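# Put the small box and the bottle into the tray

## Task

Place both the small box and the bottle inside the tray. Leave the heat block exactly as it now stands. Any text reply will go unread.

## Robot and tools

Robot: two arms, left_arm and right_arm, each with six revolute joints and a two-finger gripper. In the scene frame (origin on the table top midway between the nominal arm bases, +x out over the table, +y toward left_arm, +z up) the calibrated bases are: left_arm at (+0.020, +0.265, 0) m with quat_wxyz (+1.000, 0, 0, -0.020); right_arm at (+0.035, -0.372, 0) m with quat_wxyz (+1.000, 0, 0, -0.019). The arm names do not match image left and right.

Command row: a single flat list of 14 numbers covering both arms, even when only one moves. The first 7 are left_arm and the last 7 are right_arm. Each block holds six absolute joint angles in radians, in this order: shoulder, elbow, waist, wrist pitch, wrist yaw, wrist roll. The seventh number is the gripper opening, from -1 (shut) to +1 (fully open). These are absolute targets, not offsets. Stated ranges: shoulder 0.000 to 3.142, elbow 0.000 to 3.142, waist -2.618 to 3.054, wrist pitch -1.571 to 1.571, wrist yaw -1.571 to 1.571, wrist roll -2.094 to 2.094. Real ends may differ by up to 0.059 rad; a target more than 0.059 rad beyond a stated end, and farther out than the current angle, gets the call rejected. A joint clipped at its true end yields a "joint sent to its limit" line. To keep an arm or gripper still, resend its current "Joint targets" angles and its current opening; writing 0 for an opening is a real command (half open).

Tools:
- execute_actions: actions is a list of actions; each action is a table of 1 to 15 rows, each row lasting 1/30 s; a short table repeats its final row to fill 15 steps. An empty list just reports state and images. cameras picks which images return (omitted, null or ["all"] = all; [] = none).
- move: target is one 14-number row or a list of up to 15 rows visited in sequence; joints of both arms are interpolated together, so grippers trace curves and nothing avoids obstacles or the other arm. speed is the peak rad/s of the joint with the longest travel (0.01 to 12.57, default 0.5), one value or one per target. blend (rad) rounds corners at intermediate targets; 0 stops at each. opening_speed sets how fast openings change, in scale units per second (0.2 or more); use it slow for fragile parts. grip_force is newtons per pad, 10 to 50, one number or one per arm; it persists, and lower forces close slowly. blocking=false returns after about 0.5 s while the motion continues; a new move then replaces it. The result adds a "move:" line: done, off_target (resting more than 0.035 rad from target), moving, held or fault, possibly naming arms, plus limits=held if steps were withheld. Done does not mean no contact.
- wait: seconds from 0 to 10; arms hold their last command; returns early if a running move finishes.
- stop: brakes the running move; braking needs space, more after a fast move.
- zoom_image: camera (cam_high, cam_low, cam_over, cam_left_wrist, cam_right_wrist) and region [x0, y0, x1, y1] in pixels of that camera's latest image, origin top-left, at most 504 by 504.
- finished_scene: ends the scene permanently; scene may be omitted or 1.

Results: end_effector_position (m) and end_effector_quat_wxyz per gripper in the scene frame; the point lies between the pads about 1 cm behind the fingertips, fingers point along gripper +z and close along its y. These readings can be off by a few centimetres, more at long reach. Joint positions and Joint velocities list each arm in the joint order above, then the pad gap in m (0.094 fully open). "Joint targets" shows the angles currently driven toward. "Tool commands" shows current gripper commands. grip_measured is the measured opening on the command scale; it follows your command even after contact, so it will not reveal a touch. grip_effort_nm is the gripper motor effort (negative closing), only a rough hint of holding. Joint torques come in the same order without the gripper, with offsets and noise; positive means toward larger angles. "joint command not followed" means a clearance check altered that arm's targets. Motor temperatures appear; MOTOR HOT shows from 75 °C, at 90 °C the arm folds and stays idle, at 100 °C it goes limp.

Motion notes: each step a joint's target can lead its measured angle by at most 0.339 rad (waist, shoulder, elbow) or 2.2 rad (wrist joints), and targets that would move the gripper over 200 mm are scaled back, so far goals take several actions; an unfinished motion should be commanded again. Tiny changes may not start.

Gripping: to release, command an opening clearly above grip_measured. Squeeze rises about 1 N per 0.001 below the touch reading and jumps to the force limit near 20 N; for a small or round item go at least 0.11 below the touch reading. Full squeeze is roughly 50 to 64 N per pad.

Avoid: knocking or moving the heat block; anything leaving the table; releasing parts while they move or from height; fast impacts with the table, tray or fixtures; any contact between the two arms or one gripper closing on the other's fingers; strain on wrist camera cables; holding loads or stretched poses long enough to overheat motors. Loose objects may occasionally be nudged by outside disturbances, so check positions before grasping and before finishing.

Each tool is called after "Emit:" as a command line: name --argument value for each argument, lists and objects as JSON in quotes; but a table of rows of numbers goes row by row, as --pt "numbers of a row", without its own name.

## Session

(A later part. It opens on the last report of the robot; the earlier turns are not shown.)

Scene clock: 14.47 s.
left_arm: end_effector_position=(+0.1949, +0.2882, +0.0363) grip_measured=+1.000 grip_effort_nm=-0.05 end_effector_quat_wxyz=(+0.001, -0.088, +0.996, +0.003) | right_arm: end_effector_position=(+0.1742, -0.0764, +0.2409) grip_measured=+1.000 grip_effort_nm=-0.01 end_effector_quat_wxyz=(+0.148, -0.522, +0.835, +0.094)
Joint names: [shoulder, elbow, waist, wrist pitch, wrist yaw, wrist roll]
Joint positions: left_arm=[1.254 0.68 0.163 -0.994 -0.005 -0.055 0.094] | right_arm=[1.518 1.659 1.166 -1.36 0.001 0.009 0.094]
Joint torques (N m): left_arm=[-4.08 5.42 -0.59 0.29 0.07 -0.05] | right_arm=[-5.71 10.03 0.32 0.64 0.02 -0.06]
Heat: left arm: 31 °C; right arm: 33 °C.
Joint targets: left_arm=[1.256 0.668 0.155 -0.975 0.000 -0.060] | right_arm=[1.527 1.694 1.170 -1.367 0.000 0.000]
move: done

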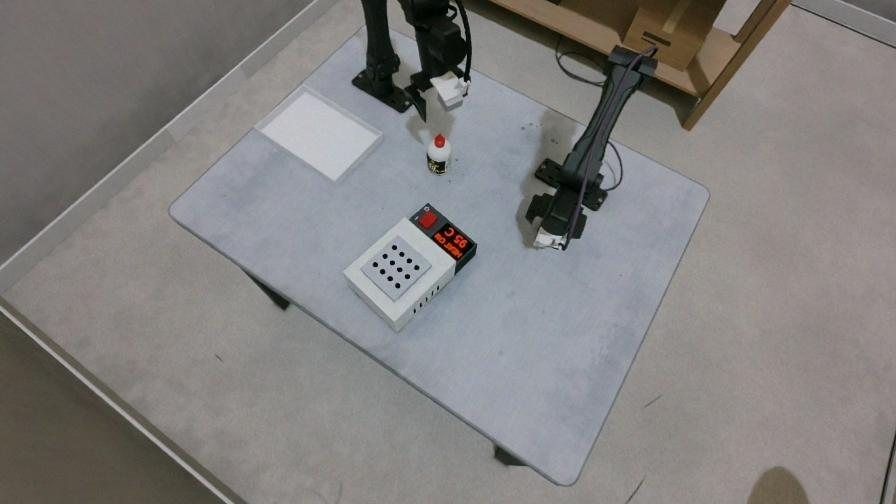

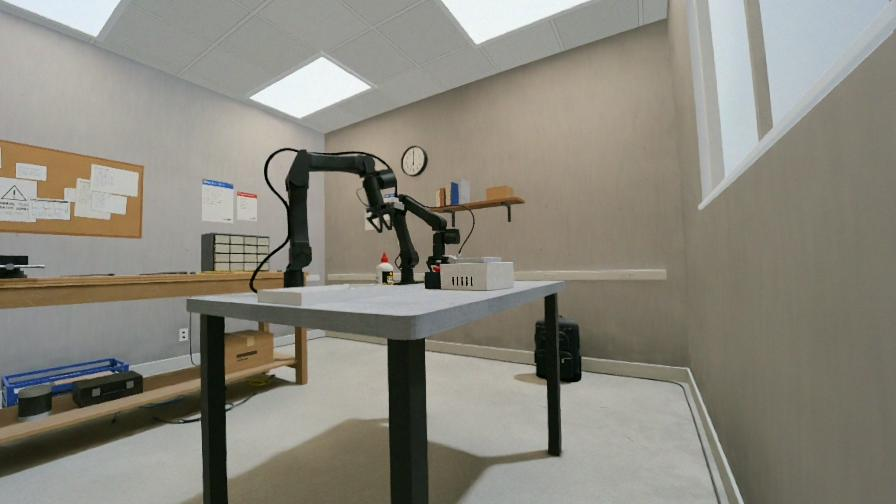

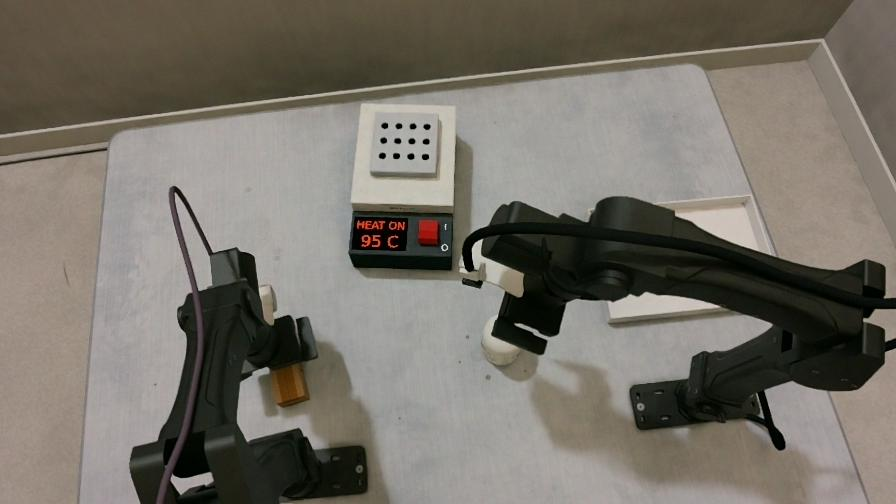

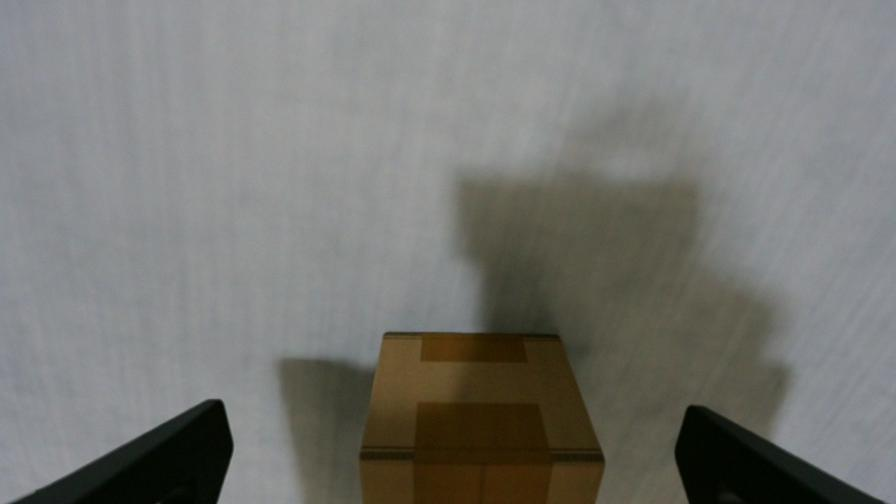

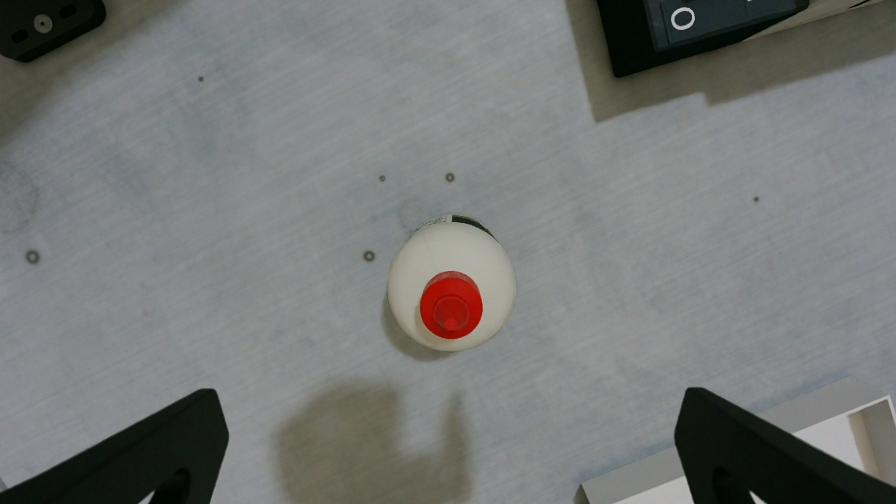

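Emit:
move --pt "1.19 0.62 0.13 -1.0 0 -0.09 1 1.527 1.694 1.17 -1.367 0 0 1" --pt "1.119 0.565 0.112 -1.02 0 -0.10 0.4 1.527 1.694 1.17 -1.367 0 0 1" --speed 0.3 --blend 0.03

Scene clock: 16.57 s.
left_arm: end_effector_position=(+0.1680, +0.2784, +0.0293) grip_measured=+0.402 grip_effort_nm=-0.15 end_effector_quat_wxyz=(+0.001, -0.087, +0.996, +0.002) | right_arm: end_effector_position=(+0.1742, -0.0764, +0.2409) grip_measured=+1.000 grip_effort_nm=-0.01 end_effector_quat_wxyz=(+0.148, -0.522, +0.835, +0.094)
Joint names: [shoulder, elbow, waist, wrist pitch, wrist yaw, wrist roll]
Joint positions: left_arm=[1.134 0.579 0.12 -1.014 -0.005 -0.095 0.066] | right_arm=[1.518 1.659 1.166 -1.36 0.001 0.009 0.094]
Joint torques (N m): left_arm=[-4.49 5.15 -0.43 0 0.05 -0.03] | right_arm=[-5.7 10.06 0.34 0.64 0.02 -0.06]
Heat: left arm: 31 °C; right arm: 33 °C.
Joint targets: left_arm=[1.119 0.565 0.112 -1.020 0.000 -0.100] | right_arm=[1.527 1.694 1.170 -1.367 0.000 0.000]
move: done

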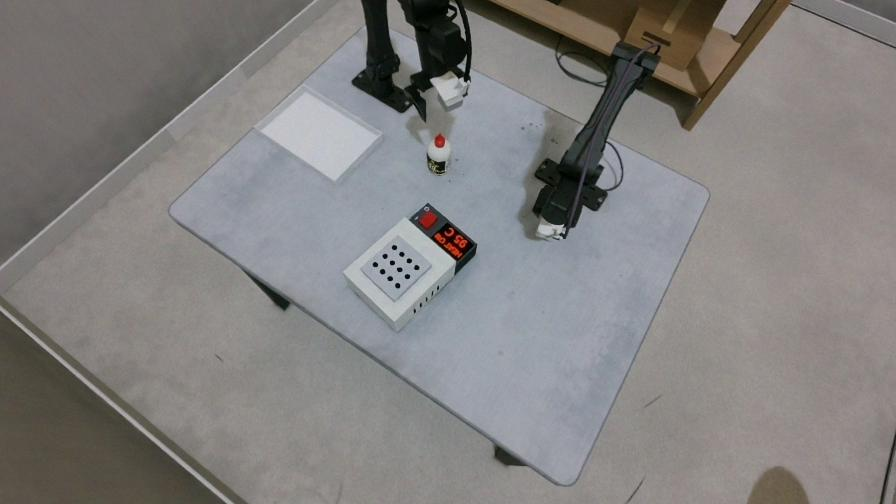

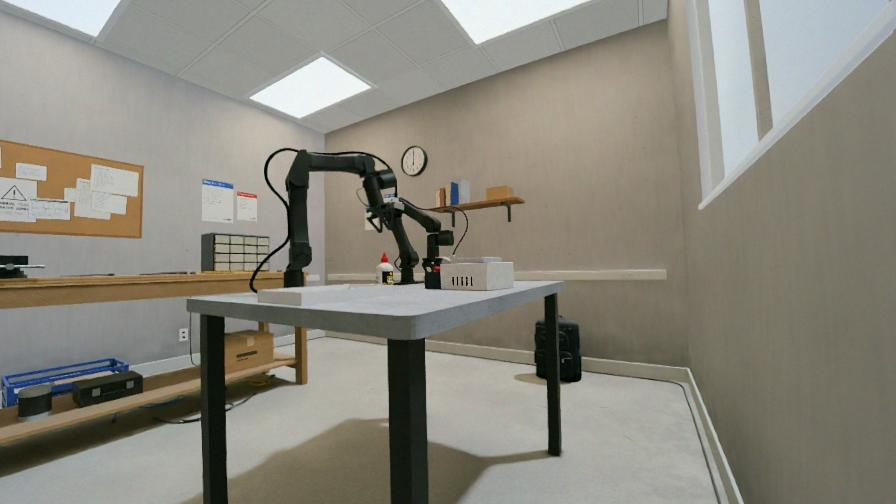

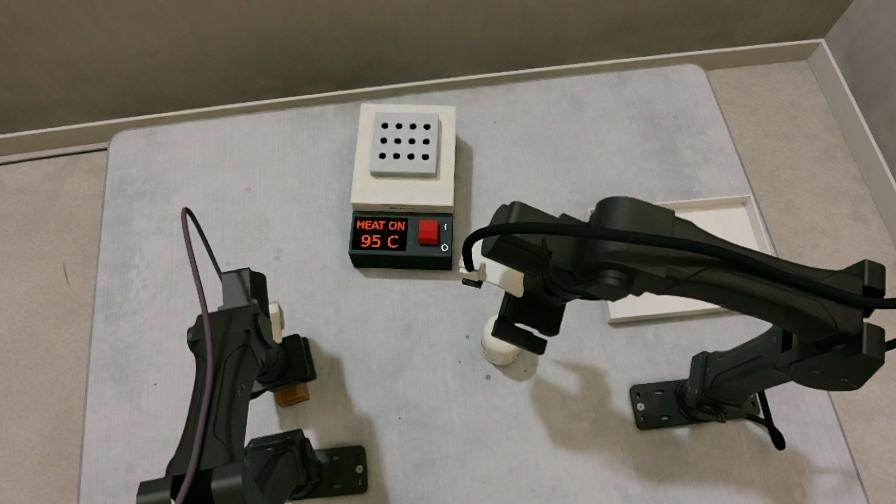

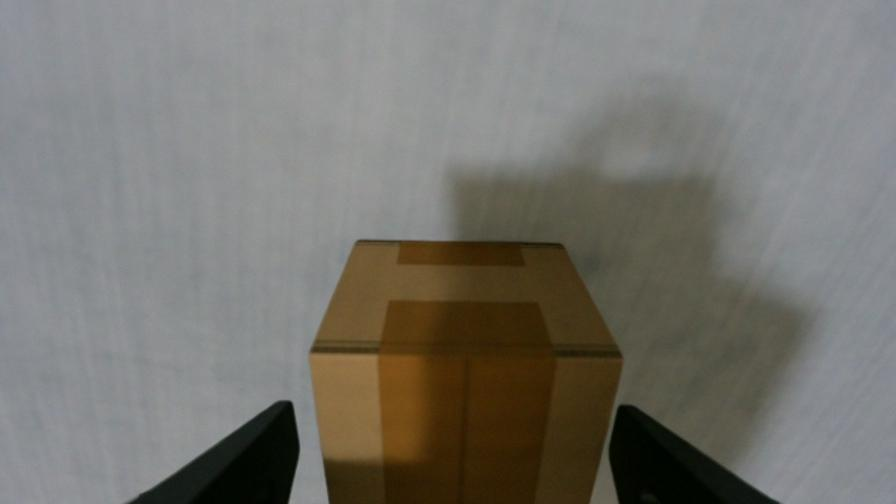

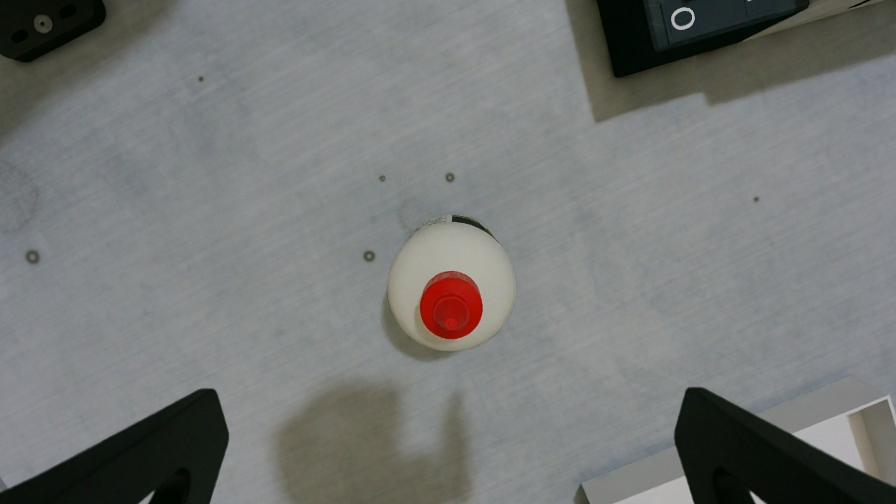

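Emit:
move --target '[1.119,0.565,0.112,-1.02,0,-0.10,-0.25,1.527,1.694,1.17,-1.367,0,0,1]' --grip_force '[20,25]' --cameras '["cam_left_wrist"]'

Scene clock: 18.63 s.
left_arm: end_effector_position=(+0.1680, +0.2784, +0.0293) grip_measured=-0.036 grip_effort_nm=-0.51 end_effector_quat_wxyz=(+0.001, -0.087, +0.996, +0.002) | right_arm: end_effector_position=(+0.1742, -0.0764, +0.2409) grip_measured=+1.000 grip_effort_nm=-0.01 end_effector_quat_wxyz=(+0.148, -0.522, +0.835, +0.094)
Joint names: [shoulder, elbow, waist, wrist pitch, wrist yaw, wrist roll]
Joint positions: left_arm=[1.134 0.579 0.12 -1.014 -0.005 -0.095 0.045] | right_arm=[1.518 1.659 1.166 -1.36 0.001 0.009 0.094]
Joint torques (N m): left_arm=[-4.29 5.19 -0.7 0.01 0.05 0.01] | right_arm=[-5.71 10.04 0.34 0.65 0.02 -0.07]
Heat: left arm: 31 °C; right arm: 33 °C.
Joint targets: left_arm=[1.119 0.565 0.112 -1.020 0.000 -0.100] | right_arm=[1.527 1.694 1.170 -1.367 0.000 0.000]
grip_force (N): 20, 25
move: done
Images, in order (width x height): cam_left_wrist 896x504.

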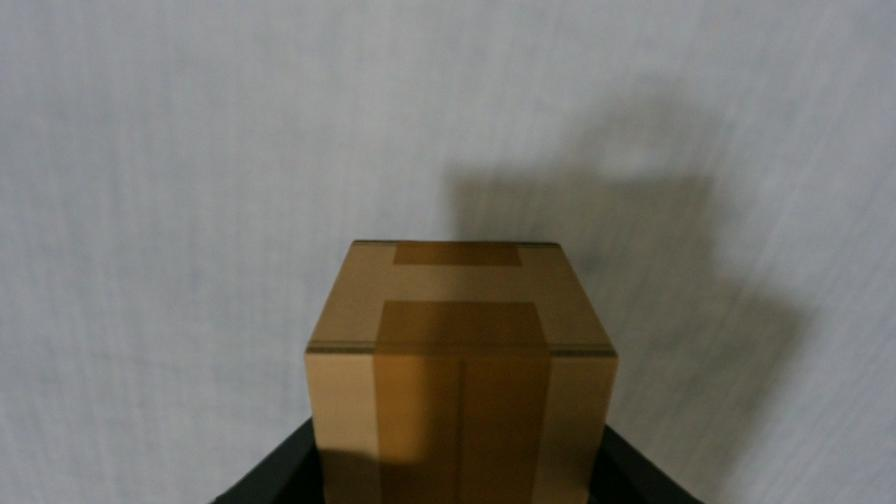

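Emit:
move --target '[1.238,1.068,0.112,-1.38,0,-0.10,-0.25,0.86,0.536,1.17,-0.076,0,0,1]' --speed 0.9

Scene clock: 22.67 s.
left_arm: end_effector_position=(+0.2051, +0.2814, +0.1287) grip_measured=-0.036 grip_effort_nm=-0.52 end_effector_quat_wxyz=(+0.003, -0.087, +0.996, +0.002) | right_arm: end_effector_position=(+0.1754, -0.0739, +0.1896) grip_measured=+1.000 grip_effort_nm=-0.01 end_effector_quat_wxyz=(+0.450, -0.448, +0.717, +0.287)
Joint names: [shoulder, elbow, waist, wrist pitch, wrist yaw, wrist roll]
Joint positions: left_arm=[1.233 1.039 0.12 -1.37 -0.005 -0.095 0.045] | right_arm=[0.881 0.543 1.166 -0.107 0.001 0.009 0.094]
Joint torques (N m): left_arm=[-3.93 8.96 -0.58 0.02 0.04 -0.02] | right_arm=[-3.43 7.76 0.36 2.04 0.01 -0.06]
Heat: left arm: 31 °C; right arm: 33 °C.
Joint targets: left_arm=[1.238 1.068 0.112 -1.380 0.000 -0.100] | right_arm=[0.860 0.536 1.170 -0.076 0.000 0.000]
grip_force (N): 20, 25
move: done

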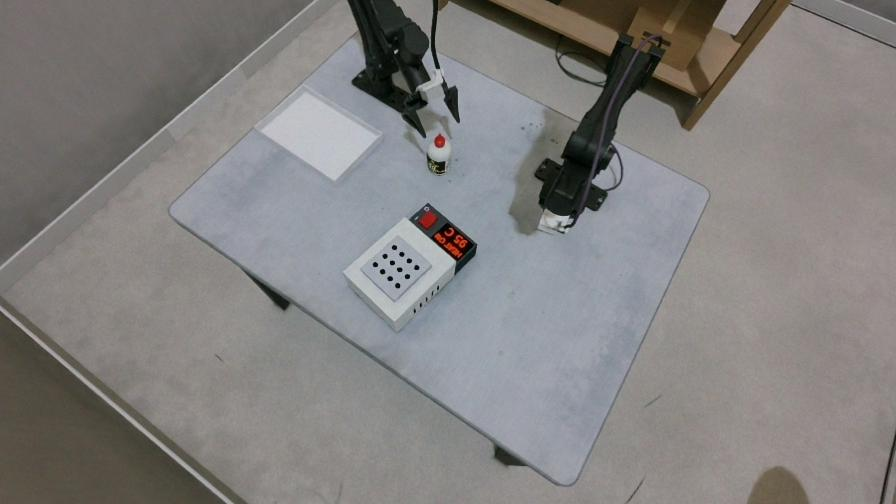

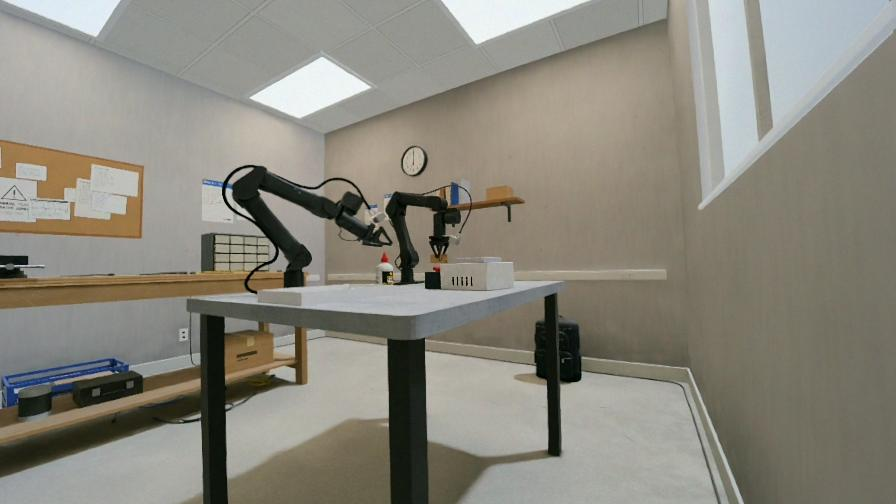

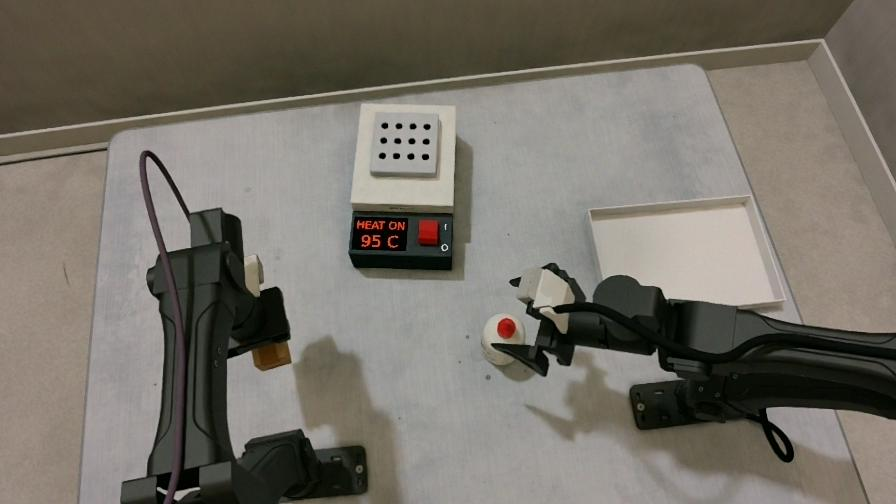

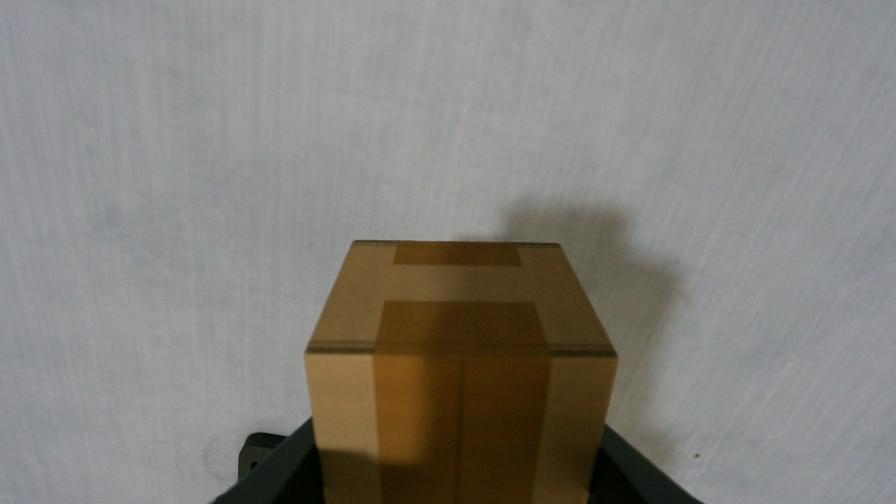

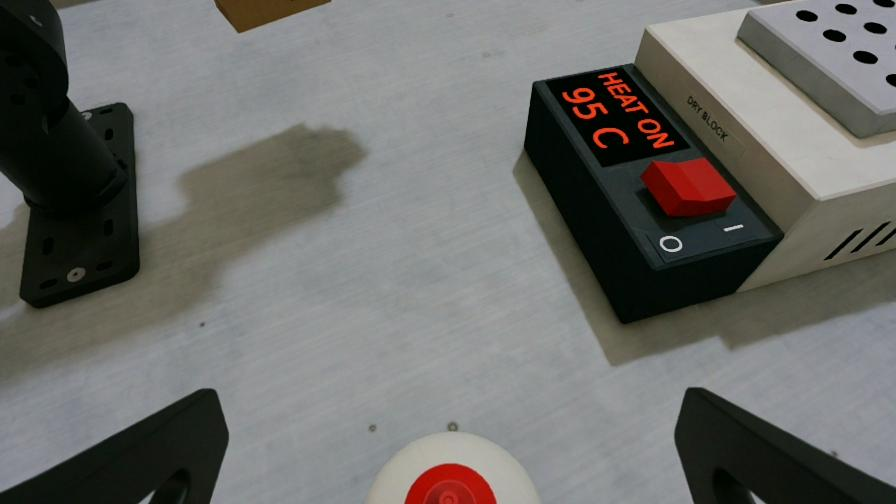

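Emit:
move --target '[1.238,1.068,0.112,-1.38,0,-0.10,-0.25,1.315,0.15,1.17,0.785,0,0,1]' --speed 0.5

Scene clock: 26.27 s.
left_arm: end_effector_position=(+0.2051, +0.2814, +0.1287) grip_measured=-0.036 grip_effort_nm=-0.52 end_effector_quat_wxyz=(+0.003, -0.087, +0.996, +0.002) | right_arm: end_effector_position=(+0.1788, -0.0668, +0.0766) grip_measured=+1.000 grip_effort_nm=-0.01 end_effector_quat_wxyz=(+0.466, -0.442, +0.706, +0.297)
Joint names: [shoulder, elbow, waist, wrist pitch, wrist yaw, wrist roll]
Joint positions: left_arm=[1.233 1.039 0.12 -1.37 -0.005 -0.095 0.045] | right_arm=[1.31 0.156 1.166 0.755 0.001 0.009 0.094]
Joint torques (N m): left_arm=[-3.97 9.05 -0.43 -0.03 0.05 -0.03] | right_arm=[-2.74 5.39 0.35 2.1 0.02 -0.06]
Heat: left arm: 31 °C; right arm: 33 °C.
Joint targets: left_arm=[1.238 1.068 0.112 -1.380 0.000 -0.100] | right_arm=[1.315 0.150 1.170 0.785 0.000 0.000]
grip_force (N): 20, 25
move: done

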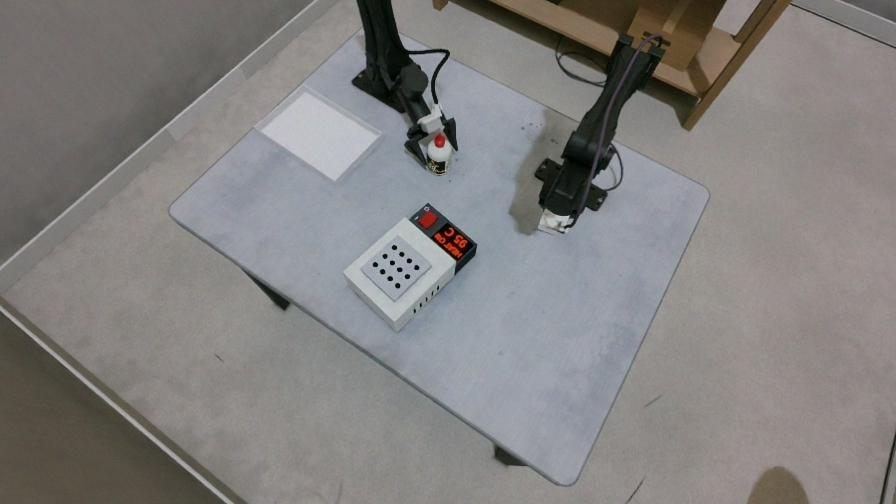

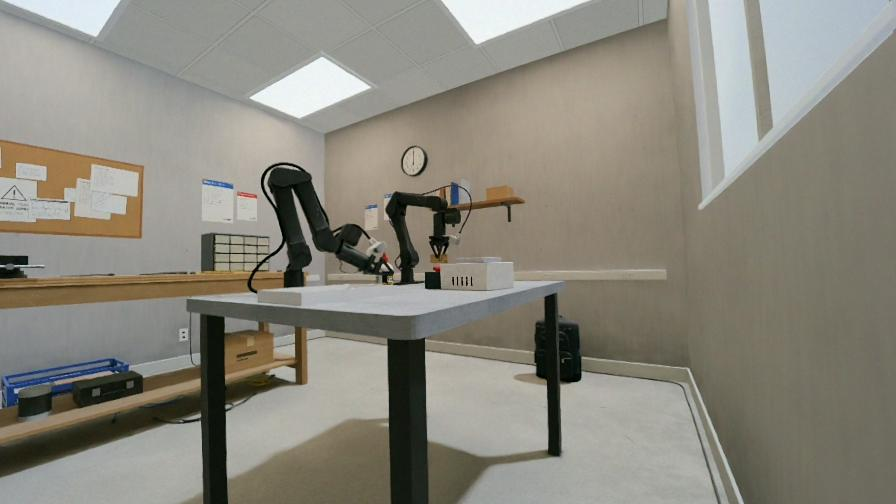

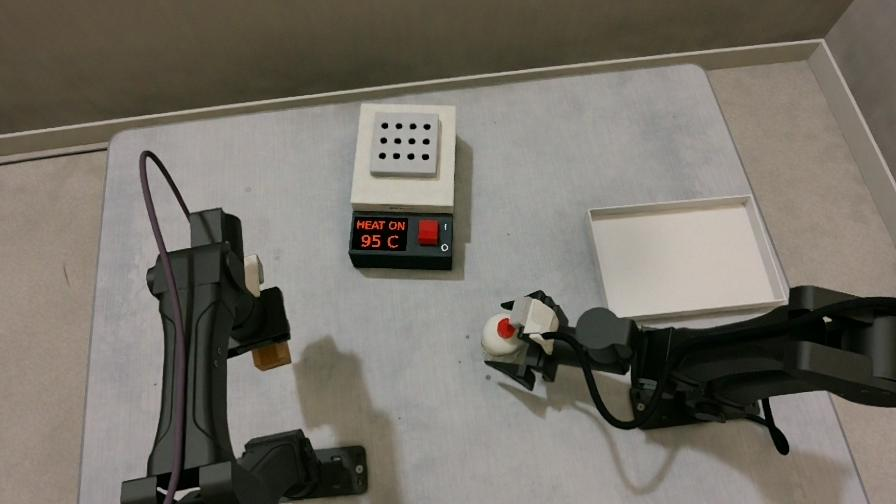

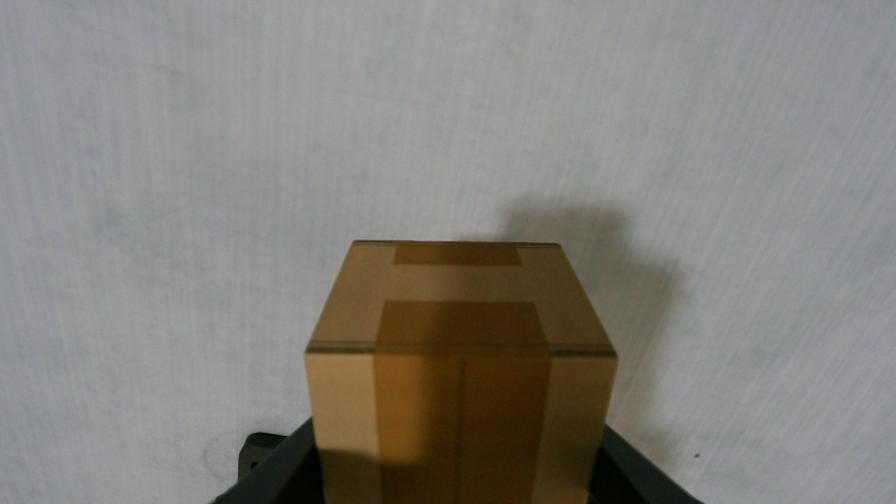

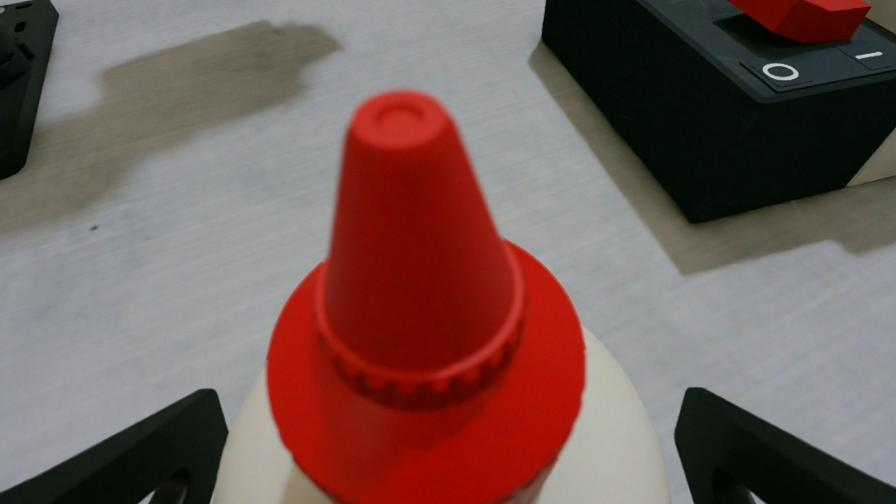

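Emit:
move --target '[1.238,1.068,0.112,-1.38,0,-0.10,-0.25,1.315,0.15,1.17,0.785,0,0,0.2]' --grip_force '[20,30]' --cameras '["cam_right_wrist","cam_low"]'

Scene clock: 28.23 s.
left_arm: end_effector_position=(+0.2051, +0.2814, +0.1287) grip_measured=-0.036 grip_effort_nm=-0.52 end_effector_quat_wxyz=(+0.003, -0.087, +0.996, +0.002) | right_arm: end_effector_position=(+0.1788, -0.0668, +0.0767) grip_measured=+0.391 grip_effort_nm=-0.62 end_effector_quat_wxyz=(+0.467, -0.442, +0.706, +0.297)
Joint names: [shoulder, elbow, waist, wrist pitch, wrist yaw, wrist roll]
Joint positions: left_arm=[1.233 1.039 0.12 -1.37 -0.005 -0.095 0.045] | right_arm=[1.31 0.156 1.166 0.756 0.001 0.008 0.065]
Joint torques (N m): left_arm=[-4.03 9.09 -0.54 0.03 -0.02 -0.03] | right_arm=[-2.76 5.38 0.34 2.06 0.02 -0.05]
Heat: left arm: 31 °C; right arm: 33 °C.
Joint targets: left_arm=[1.238 1.068 0.112 -1.380 0.000 -0.100] | right_arm=[1.315 0.150 1.170 0.785 0.000 0.000]
grip_force (N): 20, 30
move: done
Images, in order (width x height): cam_low 896x504, cam_right_wrist 896x504.

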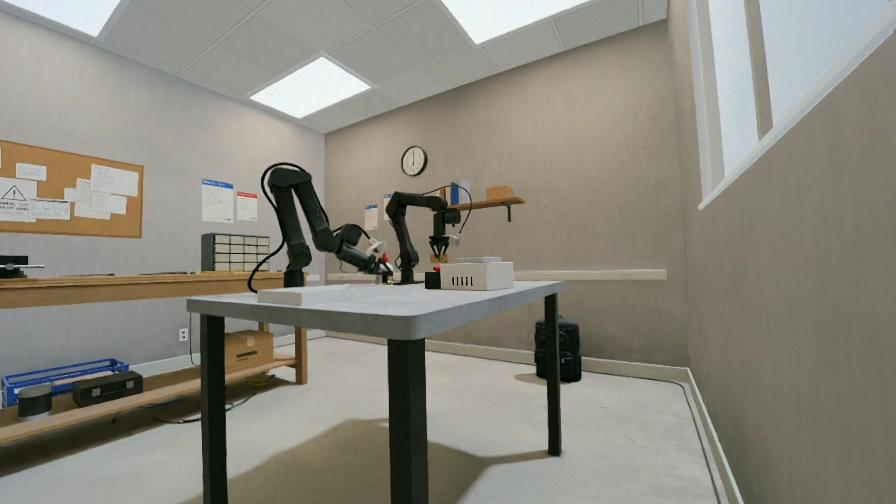

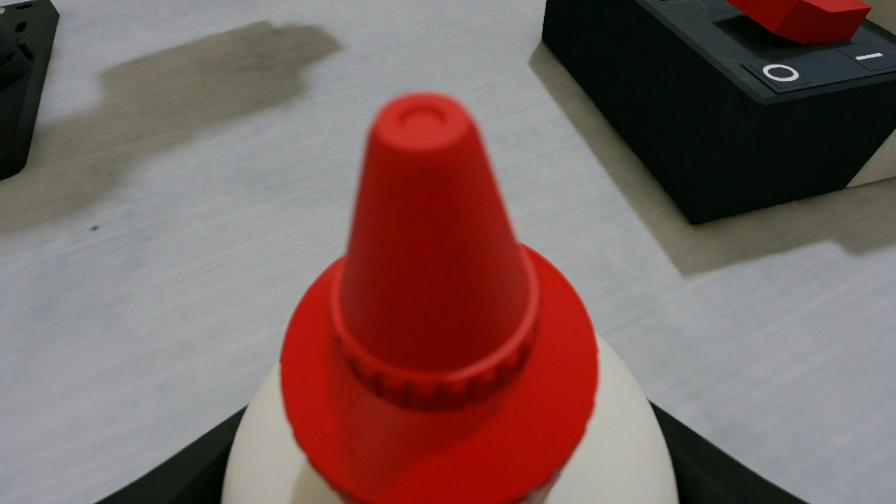

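Emit:
move --pt "1.238 1.068 0.112 -1.38 0 -0.10 -0.25 0.97 0.45 1.17 0.14 0 0 0.2" --pt "1.8 1.6 -0.884 -1.346 0 1.108 -0.25 0.561 0.489 -0.51 -0.338 0 0 0.2" --speed '[0.4,0.8]' --blend 0.05

Scene clock: 33.67 s.
left_arm: end_effector_position=(+0.2186, +0.0037, +0.1306) grip_measured=-0.036 grip_effort_nm=-0.52 end_effector_quat_wxyz=(-0.002, +0.849, +0.529, +0.003) | right_arm: end_effector_position=(+0.2679, -0.5120, +0.1764) grip_measured=+0.391 grip_effort_nm=-0.67 end_effector_quat_wxyz=(+0.503, +0.233, +0.821, -0.139)
Joint names: [shoulder, elbow, waist, wrist pitch, wrist yaw, wrist roll]
Joint positions: left_arm=[1.788 1.567 -0.885 -1.353 -0.005 1.101 0.045] | right_arm=[0.574 0.448 -0.505 -0.347 0.003 0.008 0.065]
Joint torques (N m): left_arm=[-9.17 9.18 0.32 0.15 0.02 0.08] | right_arm=[-0.32 11.92 -0.34 1.78 0 -0.05]
Motor temperatures (°C): left_arm=[26 32 24 27 25 25 22] | right_arm=[25 33 26 27 24 24 23]
Heat: left arm: 32 °C; right arm: 33 °C.
Joint targets: left_arm=[1.800 1.600 -0.884 -1.346 0.000 1.108] | right_arm=[0.561 0.489 -0.510 -0.338 0.000 0.000]
grip_force (N): 20, 30
move: off_target (right_arm); right_arm: the elbow is farthest, 0.041 rad from its target

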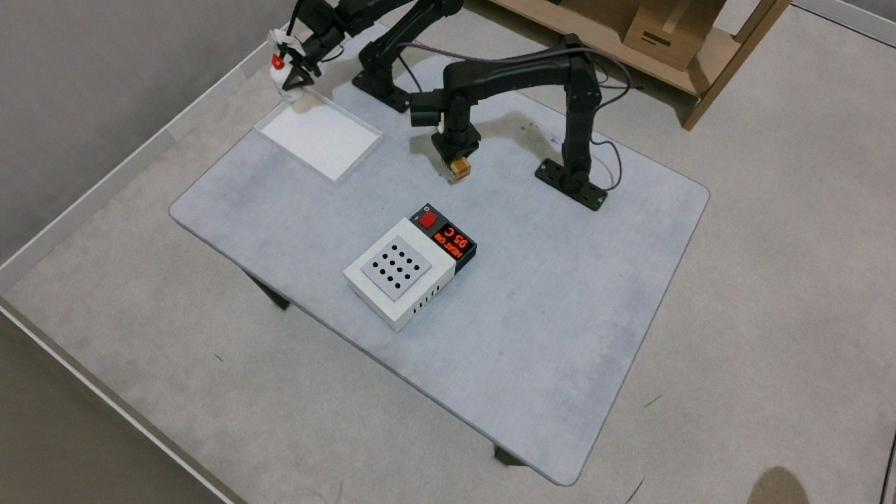

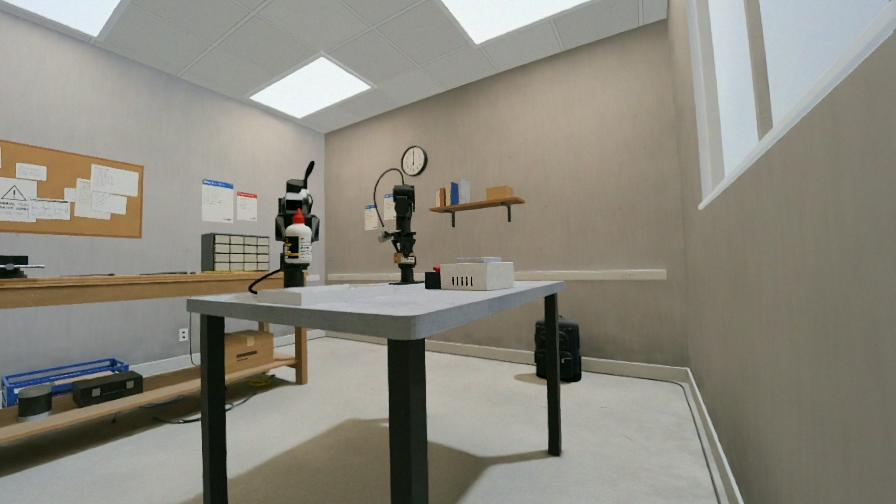

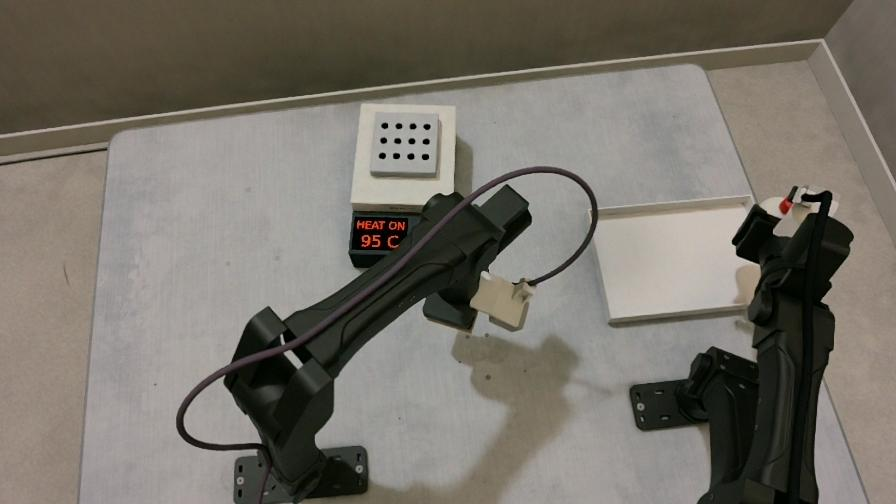

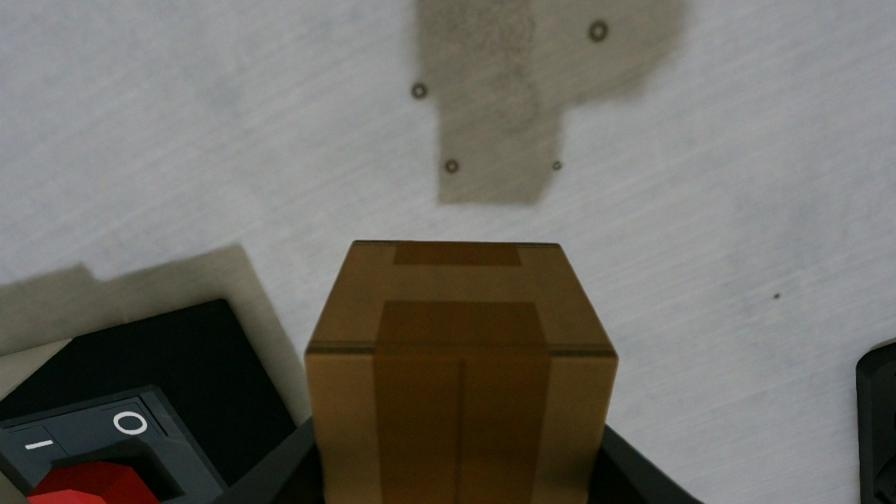

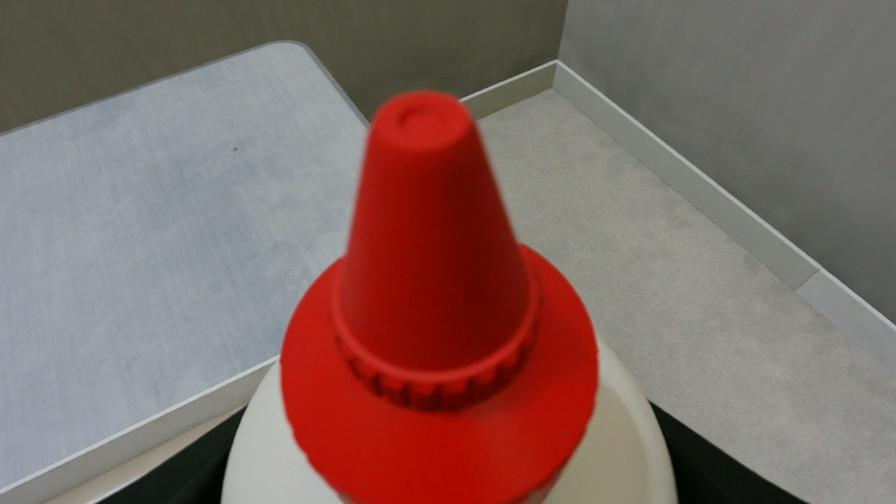

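Emit:
move --target '[1.86,1.285,-0.884,-0.985,0,1.108,-0.25,0.411,0.198,-0.442,-0.197,0,0,0.2]' --speed 0.4

Scene clock: 36.97 s.
left_arm: end_effector_position=(+0.2240, -0.0035, +0.0439) grip_measured=-0.036 grip_effort_nm=-0.52 end_effector_quat_wxyz=(+0.009, +0.849, +0.528, +0.003) | right_arm: end_effector_position=(+0.2622, -0.4909, +0.1209) grip_measured=+0.391 grip_effort_nm=-0.66 end_effector_quat_wxyz=(+0.512, +0.208, +0.824, -0.126)
Joint names: [shoulder, elbow, waist, wrist pitch, wrist yaw, wrist roll]
Joint positions: left_arm=[1.851 1.296 -0.885 -0.999 -0.005 1.102 0.045] | right_arm=[0.427 0.203 -0.447 -0.234 0.003 0.008 0.065]
Joint torques (N m): left_arm=[-9.85 5.44 0.28 0.14 0.02 0.06] | right_arm=[0.2 7.9 0.36 2.14 -0.01 -0.04]
Heat: left arm: 32 °C; right arm: 33 °C.
Joint targets: left_arm=[1.860 1.285 -0.884 -0.985 0.000 1.108] | right_arm=[0.411 0.198 -0.442 -0.197 0.000 0.000]
grip_force (N): 20, 30
move: off_target (right_arm); right_arm: the wrist pitch is farthest, 0.037 rad from its target

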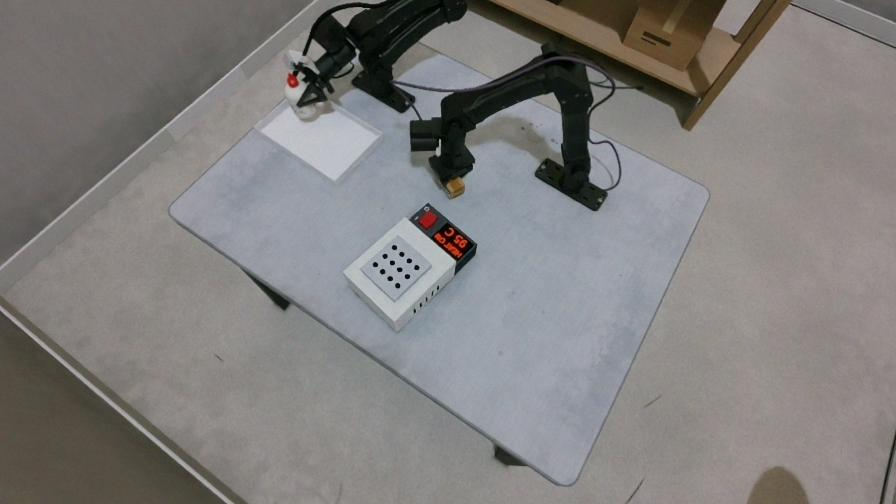

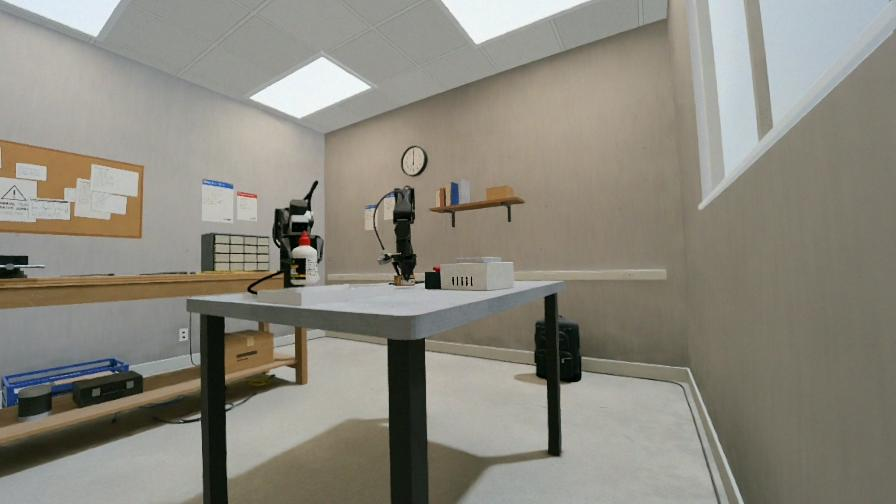

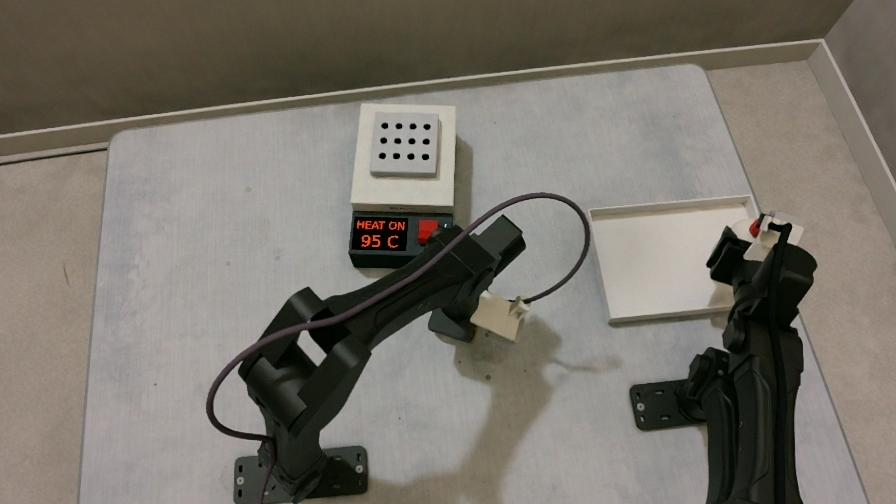

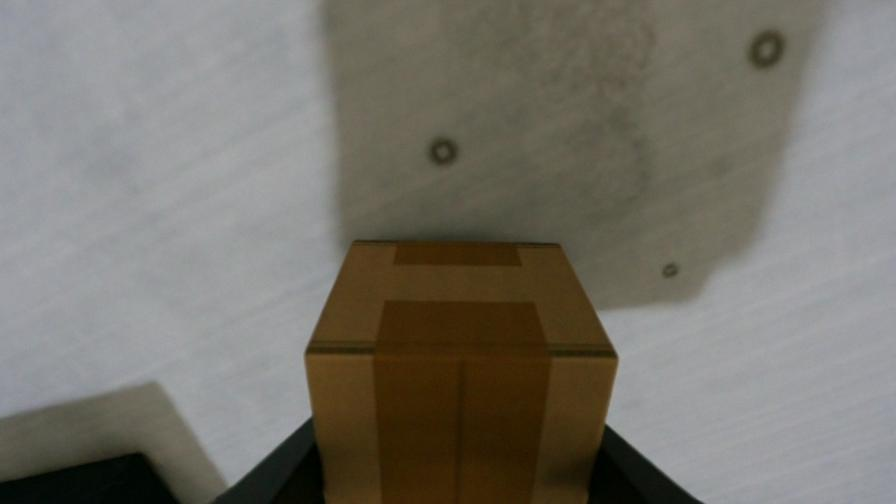

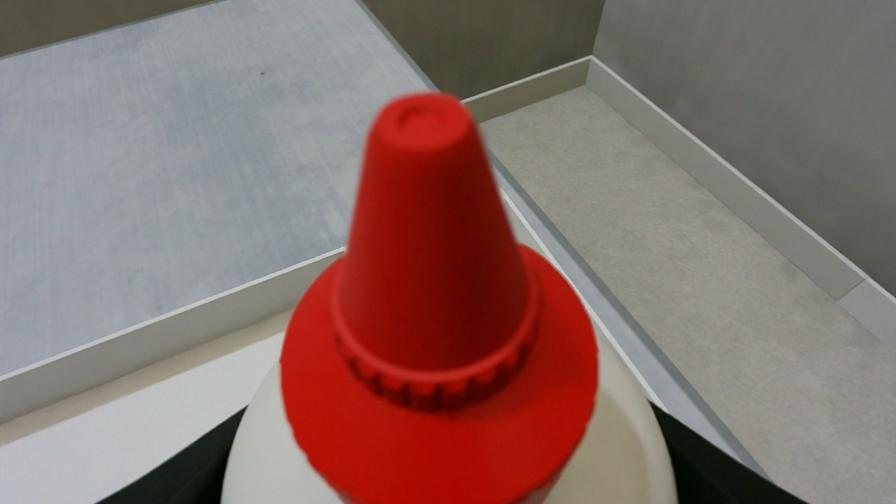

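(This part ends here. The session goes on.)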